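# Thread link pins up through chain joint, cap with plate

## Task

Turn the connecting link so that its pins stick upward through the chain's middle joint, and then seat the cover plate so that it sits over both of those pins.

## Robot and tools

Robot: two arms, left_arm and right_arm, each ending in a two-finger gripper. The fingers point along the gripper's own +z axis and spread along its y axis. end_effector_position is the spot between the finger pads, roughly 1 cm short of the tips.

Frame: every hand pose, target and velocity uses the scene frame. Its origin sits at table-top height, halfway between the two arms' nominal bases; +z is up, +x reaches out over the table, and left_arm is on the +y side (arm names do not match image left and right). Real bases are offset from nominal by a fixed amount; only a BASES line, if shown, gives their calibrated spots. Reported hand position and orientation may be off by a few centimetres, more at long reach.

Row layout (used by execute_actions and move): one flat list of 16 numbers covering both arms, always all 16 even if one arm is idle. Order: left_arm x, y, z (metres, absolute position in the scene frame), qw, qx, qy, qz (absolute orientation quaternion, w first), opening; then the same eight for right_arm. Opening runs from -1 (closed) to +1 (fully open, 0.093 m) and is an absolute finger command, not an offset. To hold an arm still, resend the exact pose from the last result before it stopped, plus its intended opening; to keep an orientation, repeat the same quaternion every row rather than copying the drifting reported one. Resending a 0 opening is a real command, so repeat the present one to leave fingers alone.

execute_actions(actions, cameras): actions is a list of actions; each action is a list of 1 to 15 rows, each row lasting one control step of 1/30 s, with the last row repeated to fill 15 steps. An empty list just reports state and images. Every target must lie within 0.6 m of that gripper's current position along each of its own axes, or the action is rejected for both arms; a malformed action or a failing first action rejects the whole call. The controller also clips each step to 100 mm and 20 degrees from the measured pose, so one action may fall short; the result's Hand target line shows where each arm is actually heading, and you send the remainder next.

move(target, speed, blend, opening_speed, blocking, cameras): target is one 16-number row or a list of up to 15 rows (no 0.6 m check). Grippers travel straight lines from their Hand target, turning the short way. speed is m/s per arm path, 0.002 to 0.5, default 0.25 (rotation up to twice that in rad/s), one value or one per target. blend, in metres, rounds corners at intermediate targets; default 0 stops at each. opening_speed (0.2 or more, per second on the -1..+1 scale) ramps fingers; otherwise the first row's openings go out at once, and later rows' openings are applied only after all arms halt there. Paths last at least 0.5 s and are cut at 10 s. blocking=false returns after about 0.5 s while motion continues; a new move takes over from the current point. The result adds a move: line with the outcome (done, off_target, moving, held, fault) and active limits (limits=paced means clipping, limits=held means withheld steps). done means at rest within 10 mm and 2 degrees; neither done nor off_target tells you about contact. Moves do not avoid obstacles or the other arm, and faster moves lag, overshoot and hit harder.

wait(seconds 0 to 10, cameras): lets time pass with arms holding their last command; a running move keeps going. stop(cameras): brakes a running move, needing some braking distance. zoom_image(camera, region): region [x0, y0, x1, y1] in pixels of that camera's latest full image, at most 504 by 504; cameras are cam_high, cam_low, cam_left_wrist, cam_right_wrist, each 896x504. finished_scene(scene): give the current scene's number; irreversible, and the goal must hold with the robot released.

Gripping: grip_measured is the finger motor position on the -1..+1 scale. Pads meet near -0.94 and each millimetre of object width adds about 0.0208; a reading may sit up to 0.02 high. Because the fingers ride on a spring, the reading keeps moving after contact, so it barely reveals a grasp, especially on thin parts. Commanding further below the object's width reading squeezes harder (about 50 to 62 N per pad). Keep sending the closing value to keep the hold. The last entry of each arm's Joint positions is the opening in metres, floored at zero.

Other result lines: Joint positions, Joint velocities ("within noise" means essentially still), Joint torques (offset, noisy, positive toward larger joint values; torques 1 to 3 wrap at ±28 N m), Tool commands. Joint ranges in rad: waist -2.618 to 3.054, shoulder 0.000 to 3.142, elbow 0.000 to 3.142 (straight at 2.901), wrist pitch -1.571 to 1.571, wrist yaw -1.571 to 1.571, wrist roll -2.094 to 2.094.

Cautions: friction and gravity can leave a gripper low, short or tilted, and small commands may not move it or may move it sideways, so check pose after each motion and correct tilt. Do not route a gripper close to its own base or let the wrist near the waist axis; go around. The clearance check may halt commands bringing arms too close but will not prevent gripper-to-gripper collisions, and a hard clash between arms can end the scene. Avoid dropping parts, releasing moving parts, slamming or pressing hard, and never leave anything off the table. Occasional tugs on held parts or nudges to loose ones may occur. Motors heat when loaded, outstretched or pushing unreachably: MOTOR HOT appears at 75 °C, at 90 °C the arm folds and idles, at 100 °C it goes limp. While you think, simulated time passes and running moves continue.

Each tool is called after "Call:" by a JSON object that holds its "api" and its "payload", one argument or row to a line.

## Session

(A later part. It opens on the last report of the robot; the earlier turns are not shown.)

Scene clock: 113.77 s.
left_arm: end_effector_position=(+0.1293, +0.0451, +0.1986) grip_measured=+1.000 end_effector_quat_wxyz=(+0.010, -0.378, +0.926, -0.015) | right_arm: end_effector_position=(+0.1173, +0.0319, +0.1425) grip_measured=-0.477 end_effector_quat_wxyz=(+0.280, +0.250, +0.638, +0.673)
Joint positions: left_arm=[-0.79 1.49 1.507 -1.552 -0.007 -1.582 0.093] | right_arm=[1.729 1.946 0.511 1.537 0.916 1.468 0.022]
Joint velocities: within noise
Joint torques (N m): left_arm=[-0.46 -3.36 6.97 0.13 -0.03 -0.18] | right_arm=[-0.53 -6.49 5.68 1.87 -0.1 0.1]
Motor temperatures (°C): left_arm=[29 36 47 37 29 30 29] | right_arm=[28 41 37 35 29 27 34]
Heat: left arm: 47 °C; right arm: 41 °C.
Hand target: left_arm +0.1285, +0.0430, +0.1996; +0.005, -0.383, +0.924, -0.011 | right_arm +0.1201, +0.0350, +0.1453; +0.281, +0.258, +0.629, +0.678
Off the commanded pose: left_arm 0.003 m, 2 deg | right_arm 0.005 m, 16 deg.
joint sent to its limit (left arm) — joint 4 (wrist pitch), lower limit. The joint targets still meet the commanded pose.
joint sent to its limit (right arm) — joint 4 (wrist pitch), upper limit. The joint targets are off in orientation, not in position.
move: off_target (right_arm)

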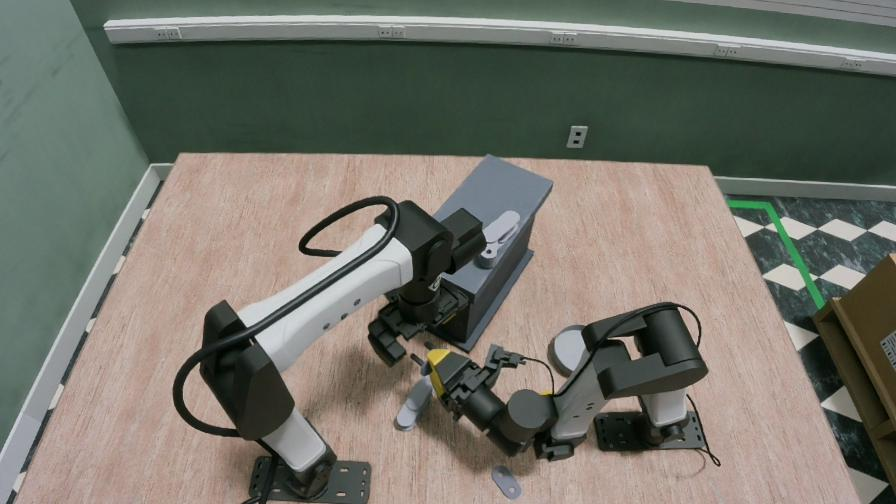

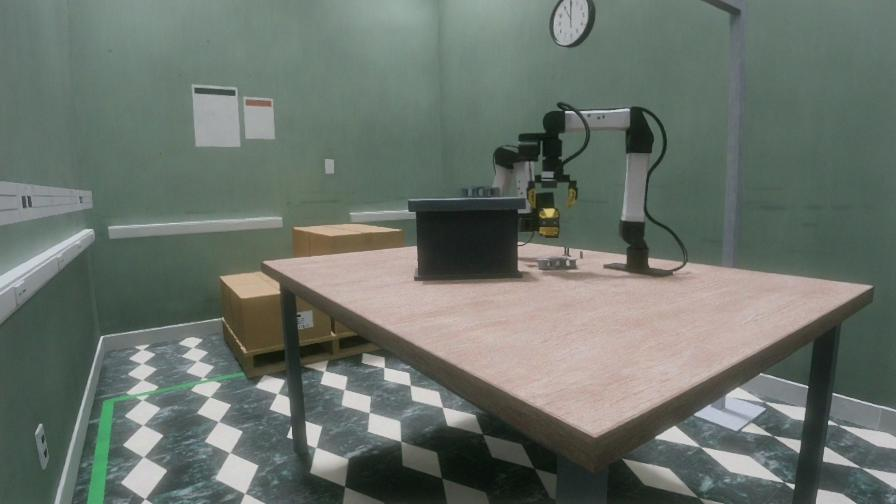

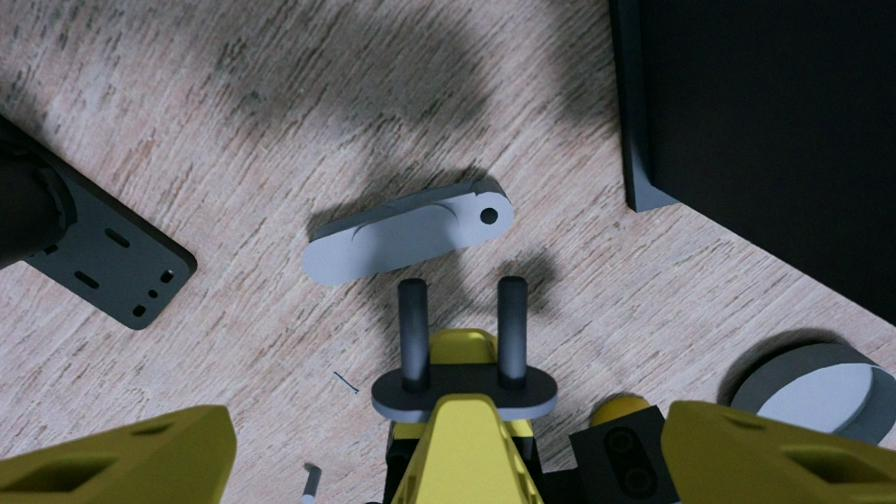

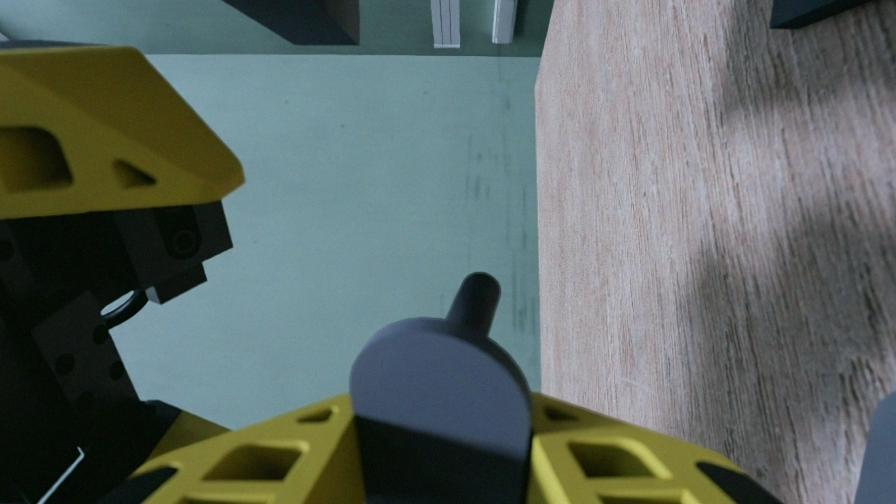

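Call:
{"api": "move", "payload": {
  "target": [0.143,0.097,0.20,0.0,-0.5,0.866,0.0,1.0,0.14,0.085,0.15,0.2053,0.1576,0.5880,0.7664,-0.8],
  "speed": 0.12
}}

Scene clock: 117.30 s.
left_arm: end_effector_position=(+0.1487, +0.0930, +0.1982) grip_measured=+1.000 end_effector_quat_wxyz=(+0.012, -0.492, +0.870, -0.017) | right_arm: end_effector_position=(+0.1381, +0.0806, +0.1467) grip_measured=-0.478 end_effector_quat_wxyz=(+0.201, +0.167, +0.646, +0.717)
Joint positions: left_arm=[-0.587 1.424 1.448 -1.553 -0.007 -1.633 0.093] | right_arm=[1.543 2.017 0.603 1.538 0.488 1.492 0.022]
Joint velocities: within noise
Joint torques (N m): left_arm=[0.21 -5.7 4.63 0.14 -0.03 -0.2] | right_arm=[-0.57 -7.42 6.11 2.07 -0.2 0.2]
Motor temperatures (°C): left_arm=[29 37 46 36 29 30 29] | right_arm=[28 41 37 36 29 27 34]
Heat: left arm: 46 °C; right arm: 41 °C.
Hand target: left_arm +0.1432, +0.0968, +0.1993; +0.008, -0.500, +0.866, -0.016 | right_arm +0.1401, +0.0849, +0.1502; +0.196, +0.171, +0.637, +0.726
Off the commanded pose: left_arm 0.007 m, 3 deg | right_arm 0.006 m, 9 deg.
joint sent to its limit (left arm) — joint 4 (wrist pitch), lower limit. The joint targets still meet the commanded pose.
joint sent to its limit (right arm) — joint 4 (wrist pitch), upper limit. The joint targets are off in orientation, not in position.
move: off_target (left_arm, right_arm)

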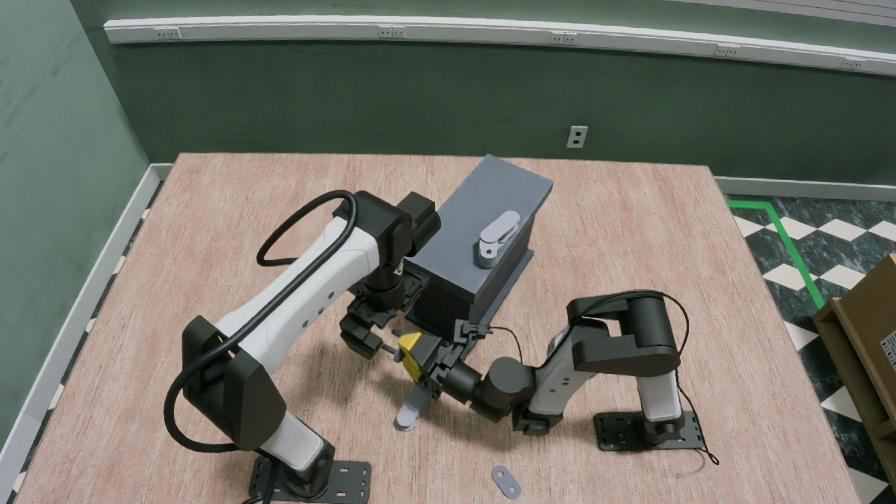

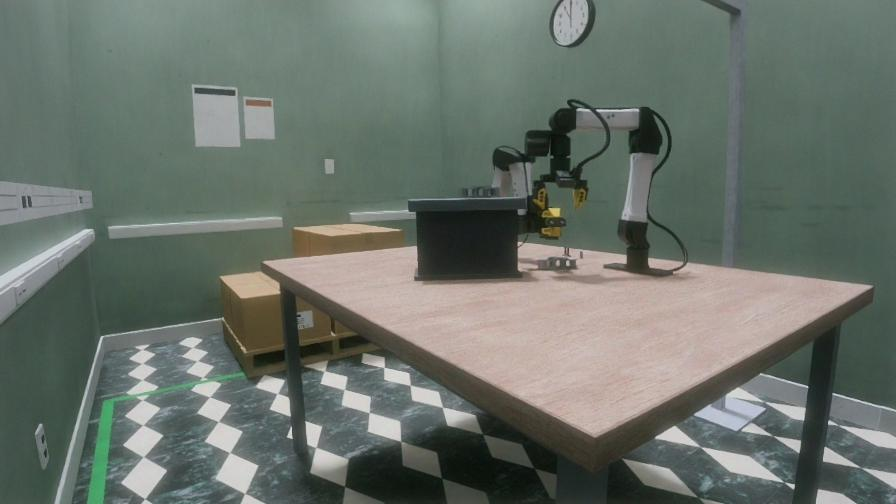

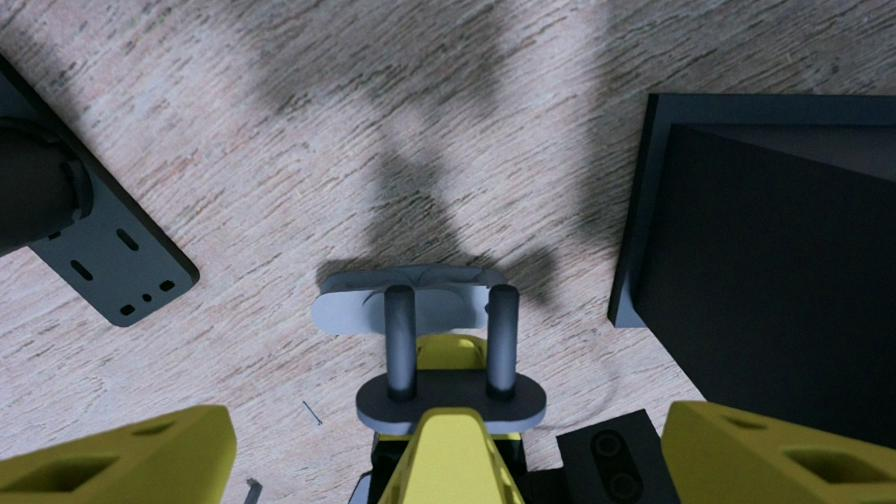

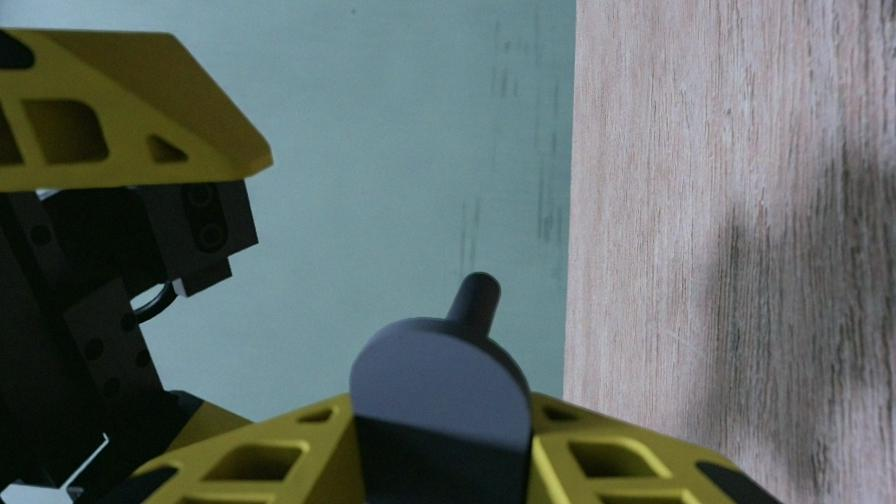

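Call:
{"api": "move", "payload": {
  "target": [0.139,0.0875,0.172,0.0,-0.5,0.866,0.0,0.6,0.14,0.085,0.15,0.2053,0.1576,0.5880,0.7664,-0.8],
  "speed": 0.08,
  "cameras": ["cam_left_wrist","cam_low"]
}}

Scene clock: 119.63 s.
left_arm: end_effector_position=(+0.1391, +0.0905, +0.1744) grip_measured=+0.601 end_effector_quat_wxyz=(+0.002, -0.496, +0.868, +0.004) | right_arm: end_effector_position=(+0.1379, +0.0807, +0.1468) grip_measured=-0.478 end_effector_quat_wxyz=(+0.201, +0.167, +0.646, +0.717)
Joint positions: left_arm=[-0.62 1.424 1.352 -1.505 -0.007 -1.677 0.074] | right_arm=[1.543 2.017 0.603 1.538 0.487 1.492 0.022]
Joint velocities: within noise
Joint torques (N m): left_arm=[-0.65 -4.15 4.66 0.28 -0.03 -0.2] | right_arm=[-0.59 -7.42 6.09 2.07 -0.23 0.2]
Motor temperatures (°C): left_arm=[29 37 46 36 29 30 29] | right_arm=[28 41 37 37 29 27 34]
Heat: left arm: 46 °C; right arm: 41 °C.
Hand target: left_arm +0.1390, +0.0875, +0.1720; +0.000, -0.500, +0.866, +0.000 | right_arm +0.1401, +0.0850, +0.1502; +0.195, +0.171, +0.637, +0.726
Off the commanded pose: left_arm 0.004 m, 1 deg | right_arm 0.006 m, 9 deg.
joint sent to its limit (right arm) — joint 4 (wrist pitch), upper limit. The joint targets are off in orientation, not in position.
move: off_target (right_arm)
Images, in order (width x height): cam_low 896x504, cam_left_wrist 896x504.

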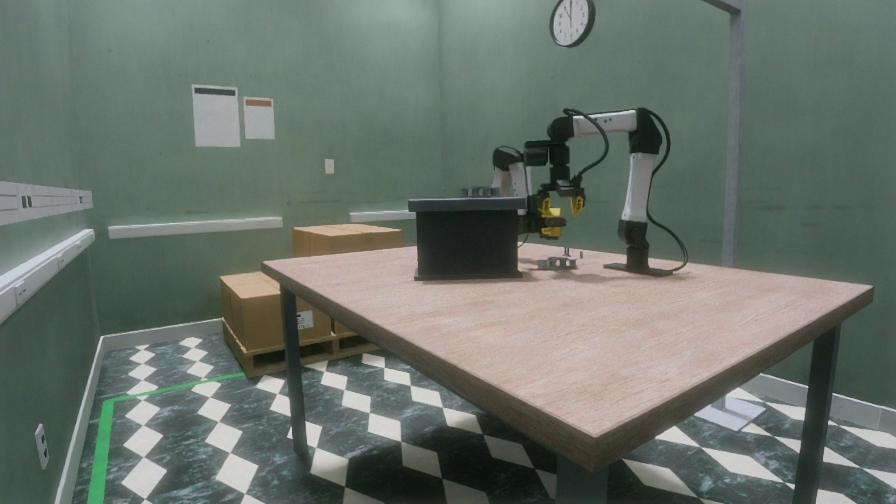

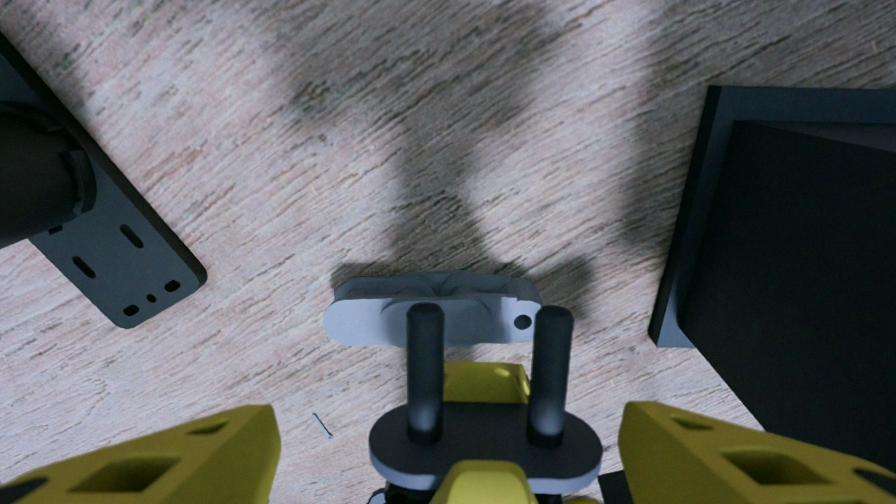

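Call:
{"api": "move", "payload": {
  "target": [0.147,0.082,0.152,0.0,-0.5,0.866,0.0,0.6,0.14,0.085,0.15,0.2053,0.1576,0.5880,0.7664,-0.8],
  "speed": 0.08,
  "cameras": ["cam_left_wrist","cam_low"]
}}

Scene clock: 121.53 s.
left_arm: end_effector_position=(+0.1465, +0.0850, +0.1575) grip_measured=+0.601 end_effector_quat_wxyz=(+0.005, -0.497, +0.868, -0.002) | right_arm: end_effector_position=(+0.1379, +0.0807, +0.1468) grip_measured=-0.478 end_effector_quat_wxyz=(+0.201, +0.167, +0.646, +0.717)
Joint positions: left_arm=[-0.62 1.437 1.295 -1.421 -0.007 -1.677 0.074] | right_arm=[1.543 2.017 0.603 1.538 0.487 1.492 0.022]
Joint velocities: within noise
Joint torques (N m): left_arm=[-0.53 -3.07 4.75 0.32 -0.03 -0.18] | right_arm=[-0.59 -7.42 6.08 2.07 -0.22 0.21]
Motor temperatures (°C): left_arm=[29 37 46 36 29 30 29] | right_arm=[28 41 37 37 29 27 34]
Heat: left arm: 46 °C; right arm: 41 °C.
Hand target: left_arm +0.1469, +0.0821, +0.1521; +0.000, -0.500, +0.866, +0.000 | right_arm +0.1401, +0.0850, +0.1502; +0.195, +0.171, +0.637, +0.726
Off the commanded pose: left_arm 0.006 m, 1 deg | right_arm 0.006 m, 9 deg.
joint sent to its limit (right arm) — joint 4 (wrist pitch), upper limit. The joint targets are off in orientation, not in position.
move: off_target (right_arm)
Images, in order (width x height): cam_low 896x504, cam_left_wrist 896x504.

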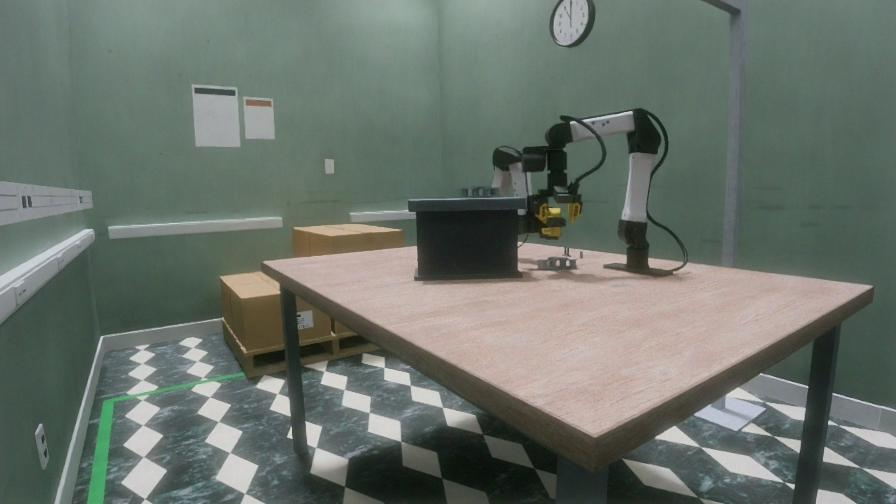

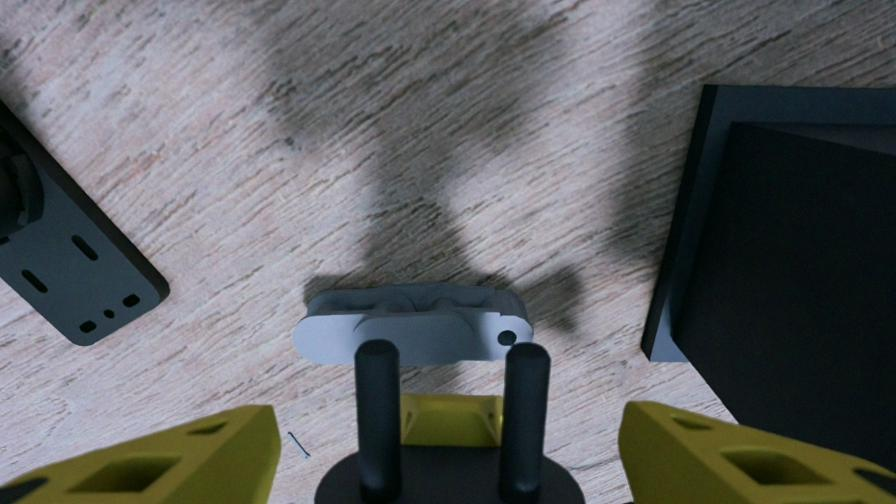

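Call:
{"api": "move", "payload": {
  "target": [0.1475,0.0825,0.137,0.0,-0.5,0.866,0.0,0.6,0.14,0.085,0.15,0.2053,0.1576,0.5880,0.7664,-0.8],
  "speed": 0.08,
  "cameras": ["cam_left_wrist","cam_low"]
}}

Scene clock: 123.30 s.
left_arm: end_effector_position=(+0.1471, +0.0846, +0.1421) grip_measured=+0.601 end_effector_quat_wxyz=(+0.005, -0.497, +0.868, -0.002) | right_arm: end_effector_position=(+0.1379, +0.0807, +0.1468) grip_measured=-0.478 end_effector_quat_wxyz=(+0.201, +0.167, +0.646, +0.717)
Joint positions: left_arm=[-0.62 1.437 1.234 -1.361 -0.007 -1.677 0.074] | right_arm=[1.543 2.017 0.603 1.538 0.487 1.492 0.022]
Joint velocities: within noise
Joint torques (N m): left_arm=[-0.28 -3.36 4.77 0.33 -0.03 -0.15] | right_arm=[-0.59 -7.43 6.09 2.08 -0.23 0.2]
Motor temperatures (°C): left_arm=[29 37 46 36 29 30 29] | right_arm=[28 41 37 37 29 27 34]
Heat: left arm: 46 °C; right arm: 41 °C.
Hand target: left_arm +0.1475, +0.0825, +0.1371; +0.000, -0.500, +0.866, +0.000 | right_arm +0.1401, +0.0850, +0.1502; +0.195, +0.171, +0.637, +0.726
Off the commanded pose: left_arm 0.006 m, 1 deg | right_arm 0.006 m, 9 deg.
joint sent to its limit (right arm) — joint 4 (wrist pitch), upper limit. The joint targets are off in orientation, not in position.
move: off_target (right_arm)
Images, in order (width x height): cam_low 896x504, cam_left_wrist 896x504.

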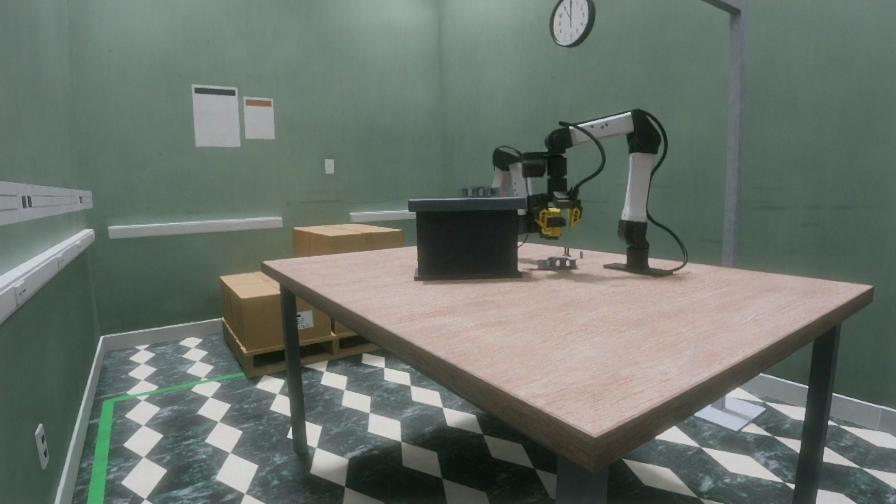

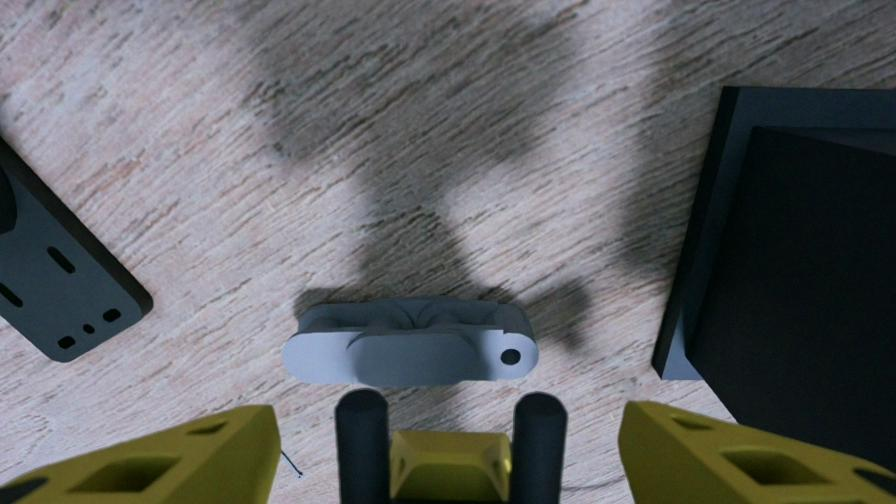

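Call:
{"api": "move", "payload": {
  "target": [0.1475,0.0825,0.137,0.0,-0.5,0.866,0.0,-0.4,0.14,0.085,0.15,0.2053,0.1576,0.5880,0.7664,-0.8],
  "opening_speed": 0.6,
  "cameras": ["cam_left_wrist","cam_right_wrist"]
}}

Scene clock: 125.50 s.
left_arm: end_effector_position=(+0.1473, +0.0855, +0.1422) grip_measured=-0.224 end_effector_quat_wxyz=(+0.007, -0.497, +0.868, +0.000) | right_arm: end_effector_position=(+0.1387, +0.0805, +0.1468) grip_measured=-0.478 end_effector_quat_wxyz=(+0.201, +0.168, +0.646, +0.717)
Joint positions: left_arm=[-0.62 1.437 1.234 -1.362 -0.012 -1.677 0.034] | right_arm=[1.542 2.017 0.603 1.539 0.487 1.493 0.022]
Joint velocities: within noise
Joint torques (N m): left_arm=[-0.27 -3.32 4.78 0.33 0.02 -0.15] | right_arm=[-0.44 -7.42 6.08 2.07 -0.23 0.2]
Motor temperatures (°C): left_arm=[29 37 46 36 29 30 29] | right_arm=[28 41 37 38 29 27 34]
Heat: left arm: 46 °C; right arm: 41 °C.
Hand target: left_arm +0.1474, +0.0826, +0.1372; +0.000, -0.500, +0.866, +0.000 | right_arm +0.1399, +0.0850, +0.1503; +0.195, +0.171, +0.637, +0.726
Off the commanded pose: left_arm 0.006 m, 1 deg | right_arm 0.006 m, 9 deg.
joint sent to its limit (right arm) — joint 4 (wrist pitch), upper limit. The joint targets are off in orientation, not in position.
move: off_target (right_arm)
Images, in order (width x height): cam_left_wrist 896x504, cam_right_wrist 896x504.

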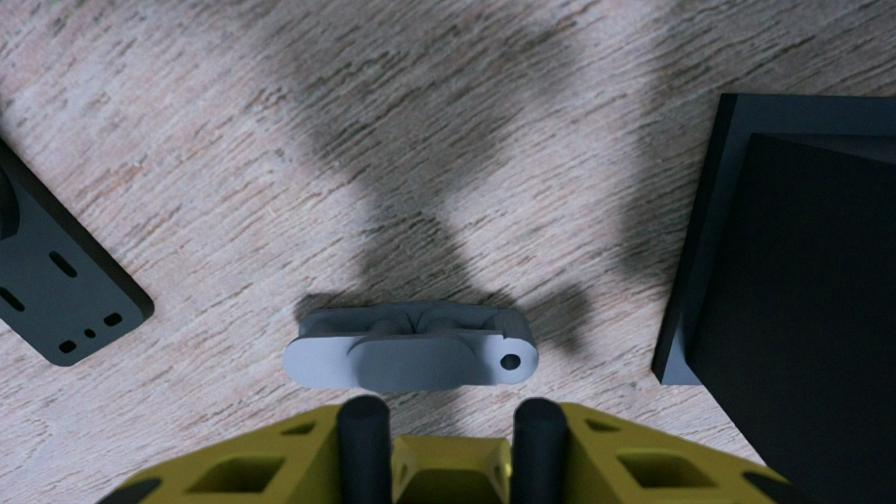

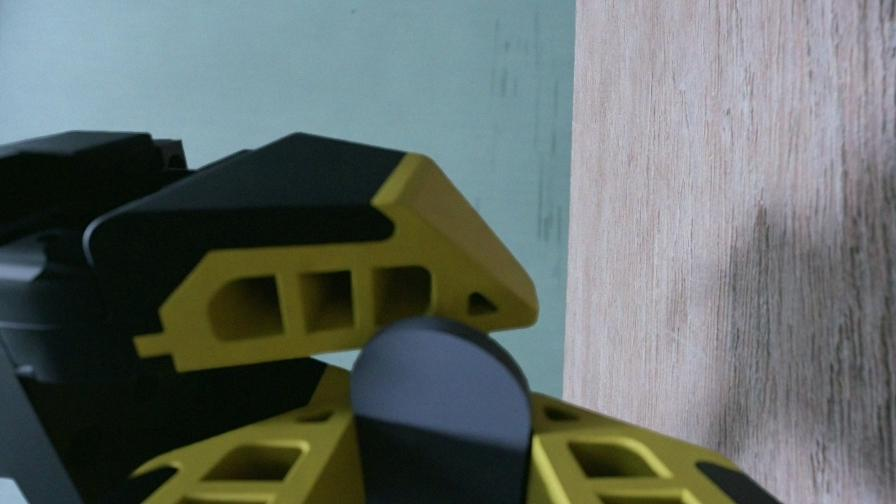

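Call:
{"api": "move", "payload": {
  "target": [
    [0.1475,0.0825,0.137,0.0,-0.5,0.866,0.0,-0.45,0.14,0.085,0.15,0.2053,0.1576,0.5880,0.7664,0.0],
    [0.1475,0.0825,0.137,0.0,-0.5,0.866,0.0,-0.45,0.112,0.037,0.147,0.1957,0.1708,0.6374,0.7255,0.0],
    [0.1475,0.0825,0.137,0.0,-0.5,0.866,0.0,-0.45,0.10,-0.04,0.19,0.1375,0.2230,0.8175,0.5126,0.0]
  ],
  "speed": 0.12,
  "opening_speed": 0.8
}}

Scene clock: 130.83 s.
left_arm: end_effector_position=(+0.1477, +0.0851, +0.1422) grip_measured=-0.224 end_effector_quat_wxyz=(+0.007, -0.497, +0.868, -0.001) | right_arm: end_effector_position=(+0.1031, -0.0427, +0.1790) grip_measured=-0.002 end_effector_quat_wxyz=(+0.149, +0.221, +0.822, +0.504)
Joint positions: left_arm=[-0.62 1.437 1.234 -1.36 -0.011 -1.677 0.034] | right_arm=[1.672 1.048 0.614 -0.125 0.565 1.87 0.045]
Joint velocities: within noise
Joint torques (N m): left_arm=[-0.28 -3.32 4.77 0.32 0.01 -0.15] | right_arm=[0.29 -4.03 9.81 1.63 0.01 0.21]
Motor temperatures (°C): left_arm=[29 37 46 35 29 30 29] | right_arm=[28 41 38 38 29 27 33]
Heat: left arm: 46 °C; right arm: 41 °C.
Hand target: left_arm +0.1474, +0.0826, +0.1372; +0.000, -0.500, +0.866, +0.000 | right_arm +0.1001, -0.0402, +0.1900; +0.138, +0.223, +0.818, +0.513
Off the commanded pose: left_arm 0.006 m, 1 deg | right_arm 0.012 m, 2 deg.
move: off_target (right_arm)

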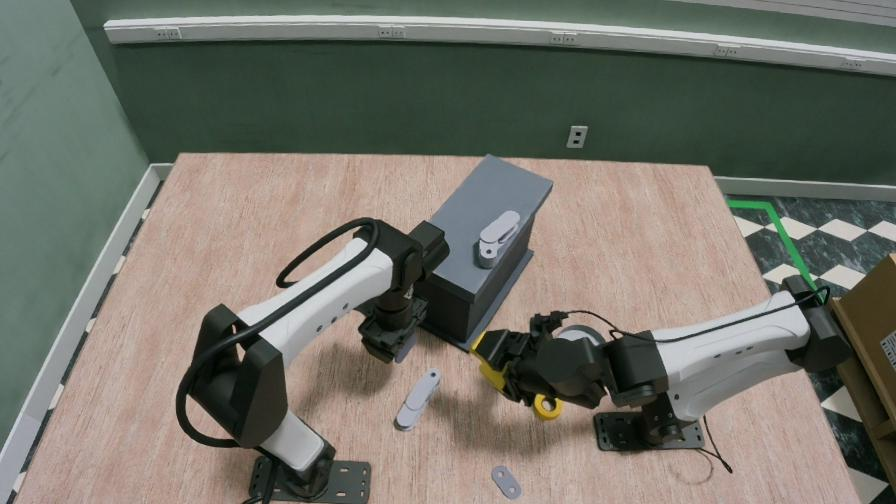

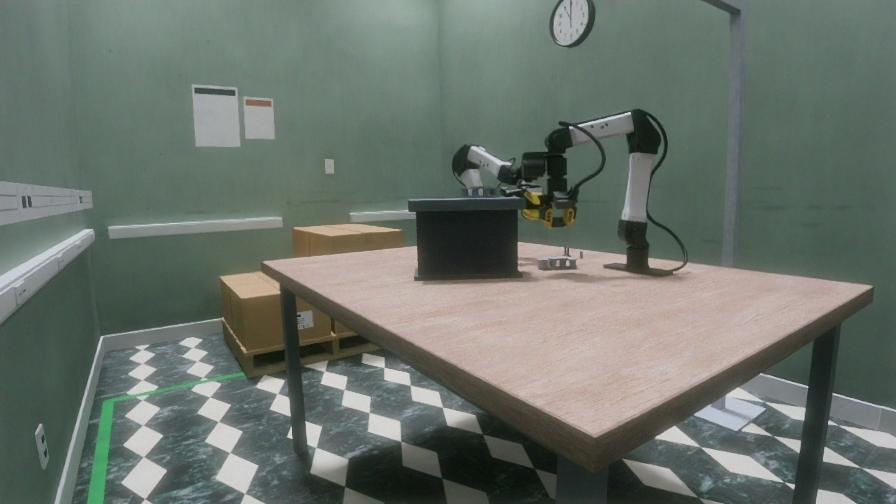

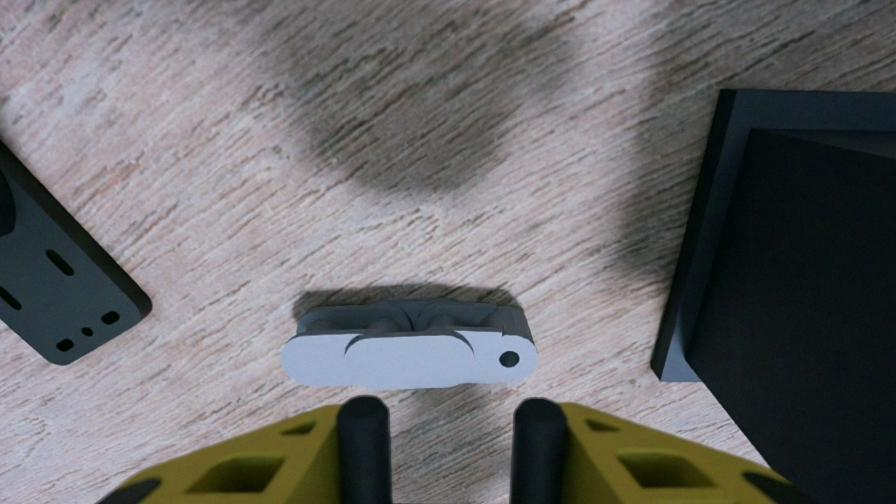

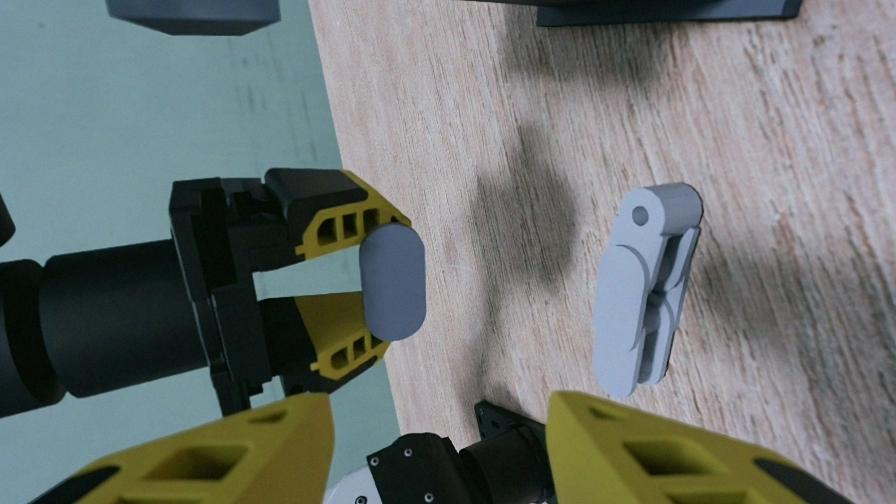

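Call:
{"api": "move", "payload": {
  "target": [
    [0.155,0.11,0.17,0.0,-0.2588,0.9659,0.0,-0.45,0.10,-0.04,0.19,0.1375,0.2230,0.8175,0.5126,0.0],
    [0.165,0.13,0.16,0.0,0.17,0.985,0.0,-0.45,0.10,-0.04,0.19,0.1375,0.2230,0.8175,0.5126,0.0],
    [0.17,0.14,0.12,0.5390,0.2802,0.7698,-0.1962,-0.45,0.10,-0.04,0.19,0.1375,0.2230,0.8175,0.5126,0.0]
  ],
  "speed": 0.2,
  "blend": 0.02
}}

Scene clock: 140.33 s.
left_arm: end_effector_position=(+0.1697, +0.1419, +0.1202) grip_measured=-0.225 end_effector_quat_wxyz=(+0.535, +0.273, +0.776, -0.192) | right_arm: end_effector_position=(+0.1030, -0.0428, +0.1786) grip_measured=-0.002 end_effector_quat_wxyz=(+0.148, +0.221, +0.822, +0.503)
Joint positions: left_arm=[0.185 0.411 0.162 -0.273 0.781 0.378 0.034] | right_arm=[1.672 1.048 0.614 -0.127 0.564 1.87 0.045]
Joint velocities: within noise
Joint torques (N m): left_arm=[-0.14 2.11 6.04 1.98 0.34 0.02] | right_arm=[0.27 -4.03 9.81 1.64 0.02 0.21]
Motor temperatures (°C): left_arm=[29 37 46 36 29 30 29] | right_arm=[28 40 40 38 29 27 33]
Heat: left arm: 46 °C; right arm: 40 °C.
Hand target: left_arm +0.1698, +0.1400, +0.1201; +0.539, +0.280, +0.770, -0.196 | right_arm +0.1000, -0.0401, +0.1901; +0.137, +0.223, +0.817, +0.513
Off the commanded pose: left_arm 0.002 m, 1 deg | right_arm 0.012 m, 2 deg.
move: off_target (right_arm)

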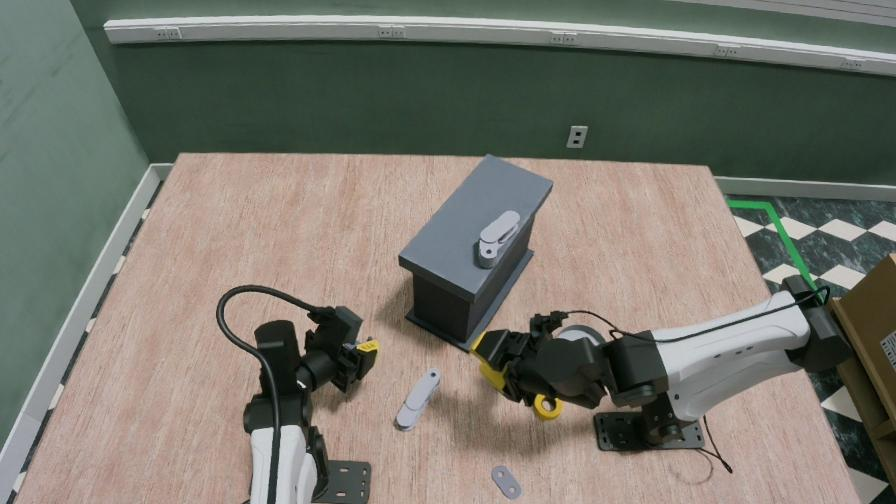

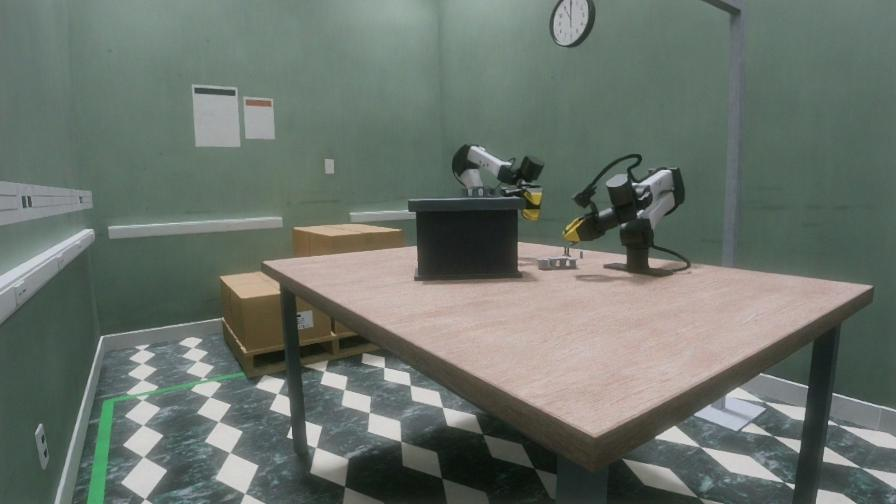

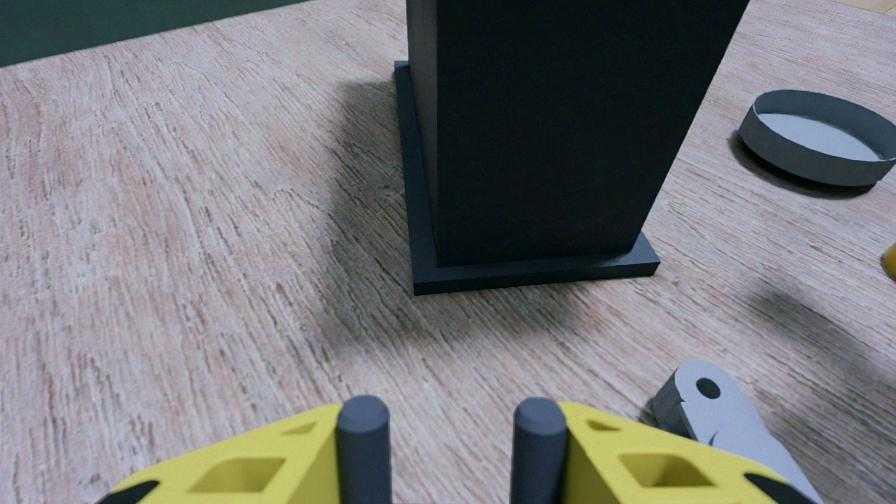

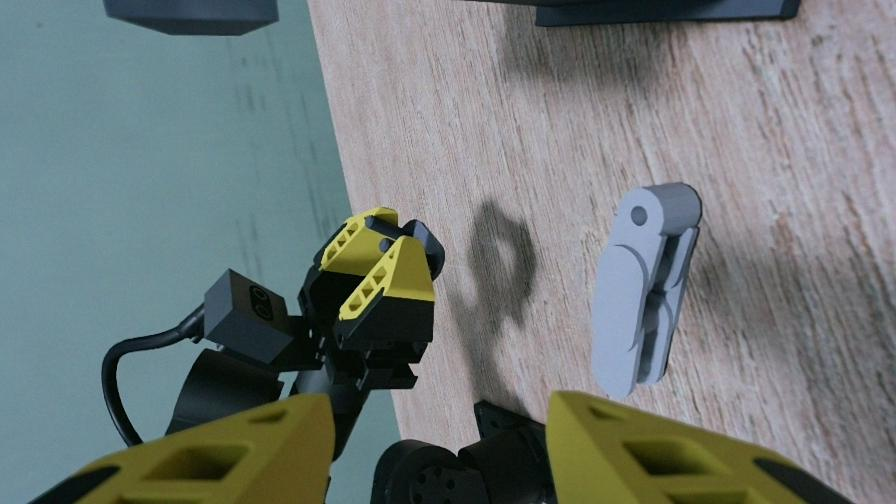

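Call:
{"api": "move", "payload": {
  "target": [
    [0.175,0.095,0.07,0.5390,0.2802,0.7698,-0.1962,-0.45,0.10,-0.04,0.19,0.1375,0.2230,0.8175,0.5126,0.0],
    [0.175,0.095,0.036,0.5390,0.2802,0.7698,-0.1962,-0.45,0.10,-0.04,0.19,0.1375,0.2230,0.8175,0.5126,0.0]
  ],
  "speed": [0.15,0.06],
  "blend": 0.01
}}

Scene clock: 143.03 s.
left_arm: end_effector_position=(+0.1750, +0.0953, +0.0353) grip_measured=-0.225 end_effector_quat_wxyz=(+0.454, +0.310, +0.813, -0.192) | right_arm: end_effector_position=(+0.1030, -0.0428, +0.1786) grip_measured=-0.002 end_effector_quat_wxyz=(+0.148, +0.221, +0.822, +0.503)
Joint positions: left_arm=[-0.238 0.967 0.002 0.364 0.432 0.243 0.034] | right_arm=[1.672 1.048 0.614 -0.127 0.564 1.87 0.045]
Joint velocities: within noise
Joint torques (N m): left_arm=[0.4 0.1 5.04 2.09 0.26 0.01] | right_arm=[0.29 -4.01 9.83 1.64 0.02 0.21]
Motor temperatures (°C): left_arm=[29 37 46 37 29 30 29] | right_arm=[28 40 41 38 29 27 33]
Heat: left arm: 46 °C; right arm: 41 °C.
Hand target: left_arm +0.1754, +0.0950, +0.0367; +0.461, +0.312, +0.808, -0.194 | right_arm +0.1001, -0.0401, +0.1901; +0.137, +0.223, +0.817, +0.513
Off the commanded pose: left_arm 0.001 m, 11 deg | right_arm 0.012 m, 2 deg.
joint sent to its limit (left arm) — joint 3 (elbow), lower limit, where the elbow is as bent as it goes. The joint targets are off in orientation, not in position.
move: off_target (left_arm, right_arm)

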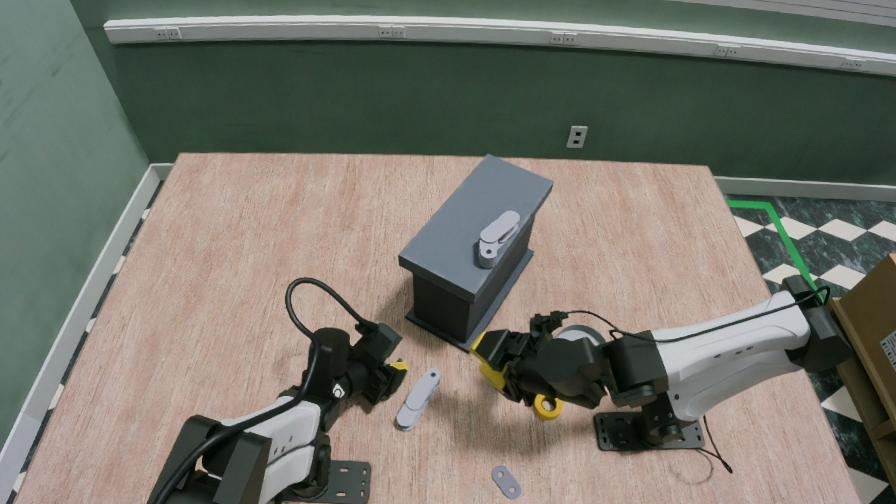

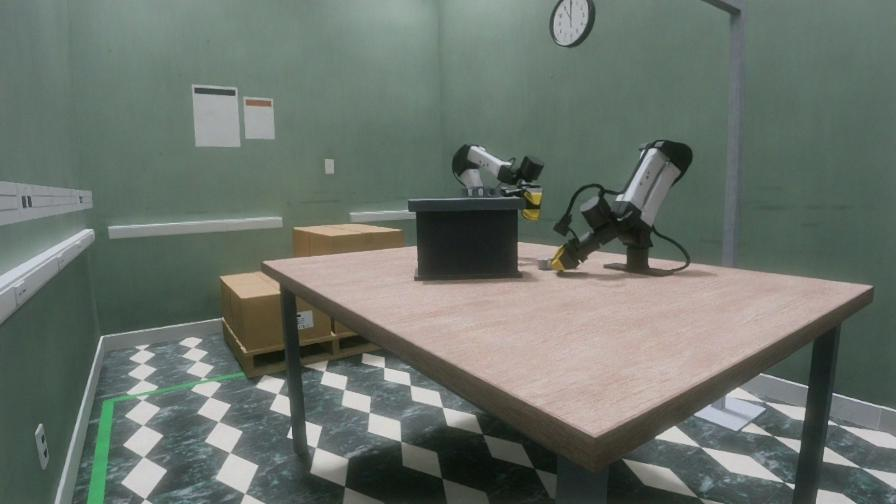

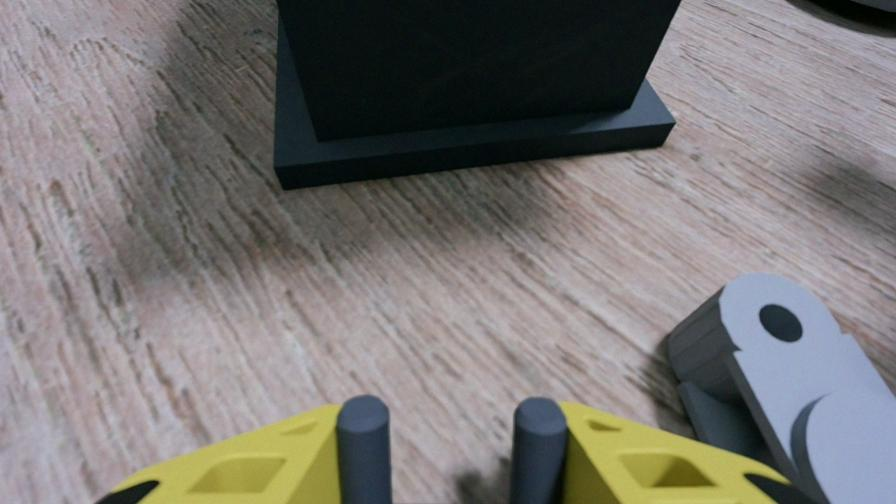

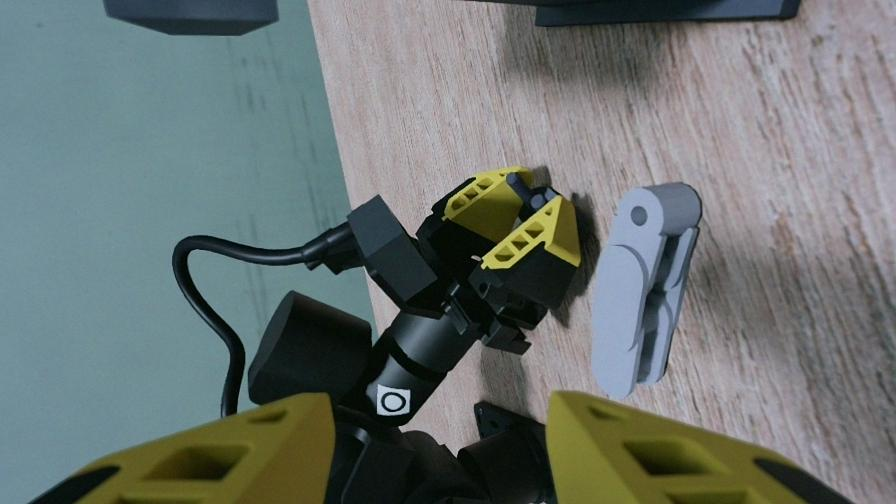

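Call:
{"api": "move", "payload": {
  "target": [
    [0.20,0.08,0.036,0.5390,0.2802,0.7698,-0.1962,-0.45,0.10,-0.04,0.19,0.1375,0.2230,0.8175,0.5126,0.0]
  ],
  "speed": [0.08],
  "cameras": ["cam_low","cam_left_wrist","cam_right_wrist"]
}}

Scene clock: 145.97 s.
left_arm: end_effector_position=(+0.2003, +0.0794, +0.0356) grip_measured=-0.225 end_effector_quat_wxyz=(+0.494, +0.306, +0.789, -0.199) | right_arm: end_effector_position=(+0.1030, -0.0428, +0.1786) grip_measured=-0.002 end_effector_quat_wxyz=(+0.148, +0.221, +0.822, +0.503)
Joint positions: left_arm=[-0.289 1.39 0.002 0.899 0.4 0.191 0.034] | right_arm=[1.672 1.048 0.614 -0.127 0.564 1.87 0.045]
Joint velocities: within noise
Joint torques (N m): left_arm=[-0.46 -1.37 3.25 2.16 -0.01 -0.2] | right_arm=[0.29 -4.04 9.83 1.64 0.02 0.21]
Motor temperatures (°C): left_arm=[29 37 46 38 29 30 30] | right_arm=[28 40 41 38 29 27 33]
Heat: left arm: 46 °C; right arm: 41 °C.
Hand target: left_arm +0.2006, +0.0799, +0.0364; +0.498, +0.300, +0.789, -0.199 | right_arm +0.1001, -0.0401, +0.1901; +0.137, +0.223, +0.817, +0.513
Off the commanded pose: left_arm 0.001 m, 6 deg | right_arm 0.012 m, 2 deg.
joint sent to its limit (left arm) — joint 3 (elbow), lower limit, where the elbow is as bent as it goes. The joint targets are off in orientation, not in position.
move: off_target (left_arm, right_arm)
Images, in order (width x height): cam_low 896x504, cam_left_wrist 896x504, cam_right_wrist 896x504.

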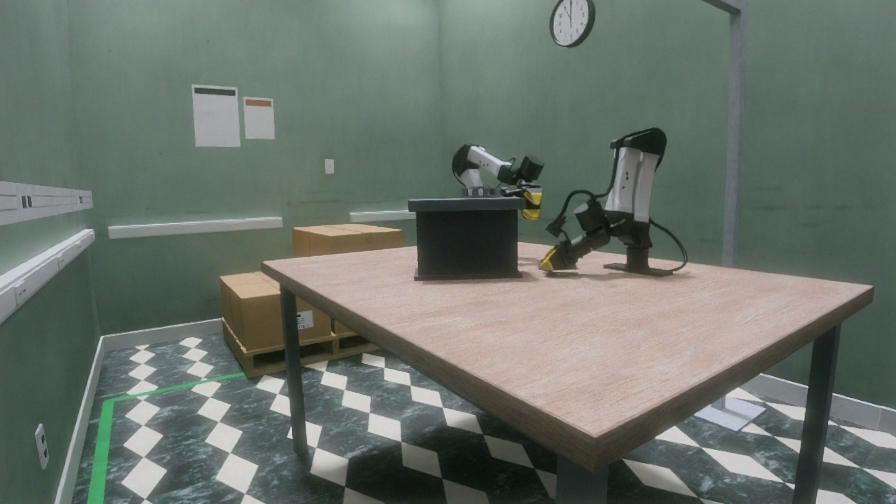

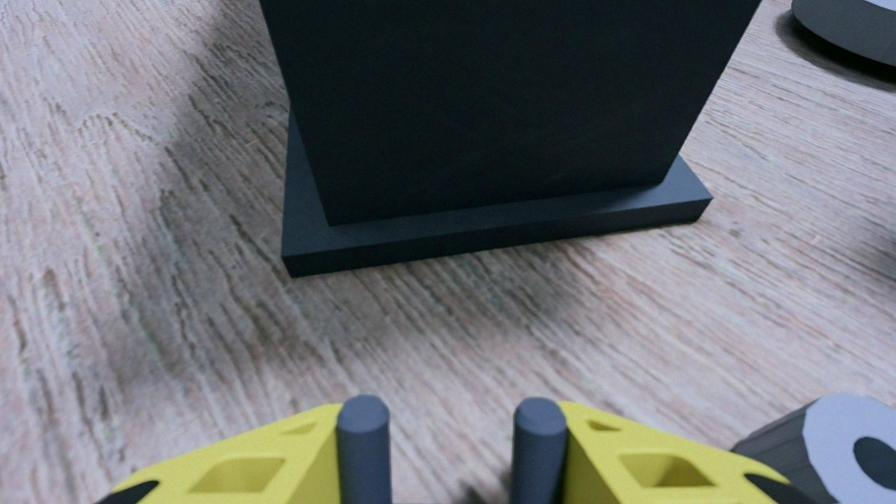

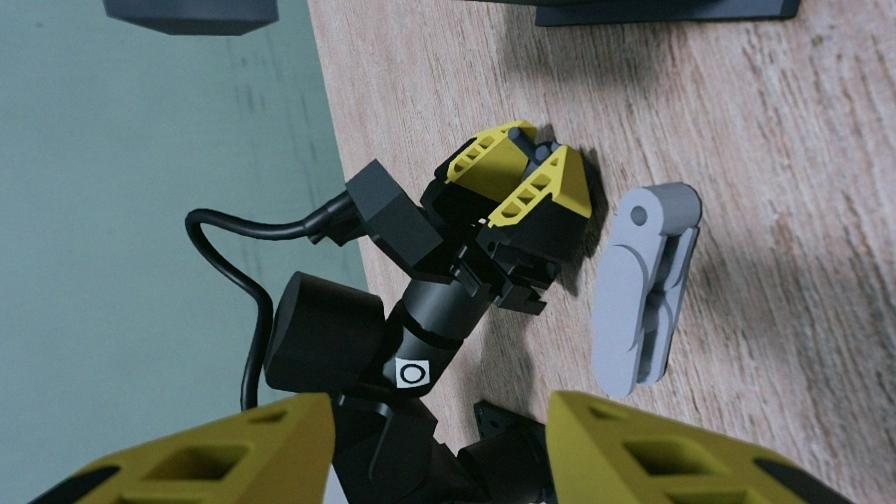

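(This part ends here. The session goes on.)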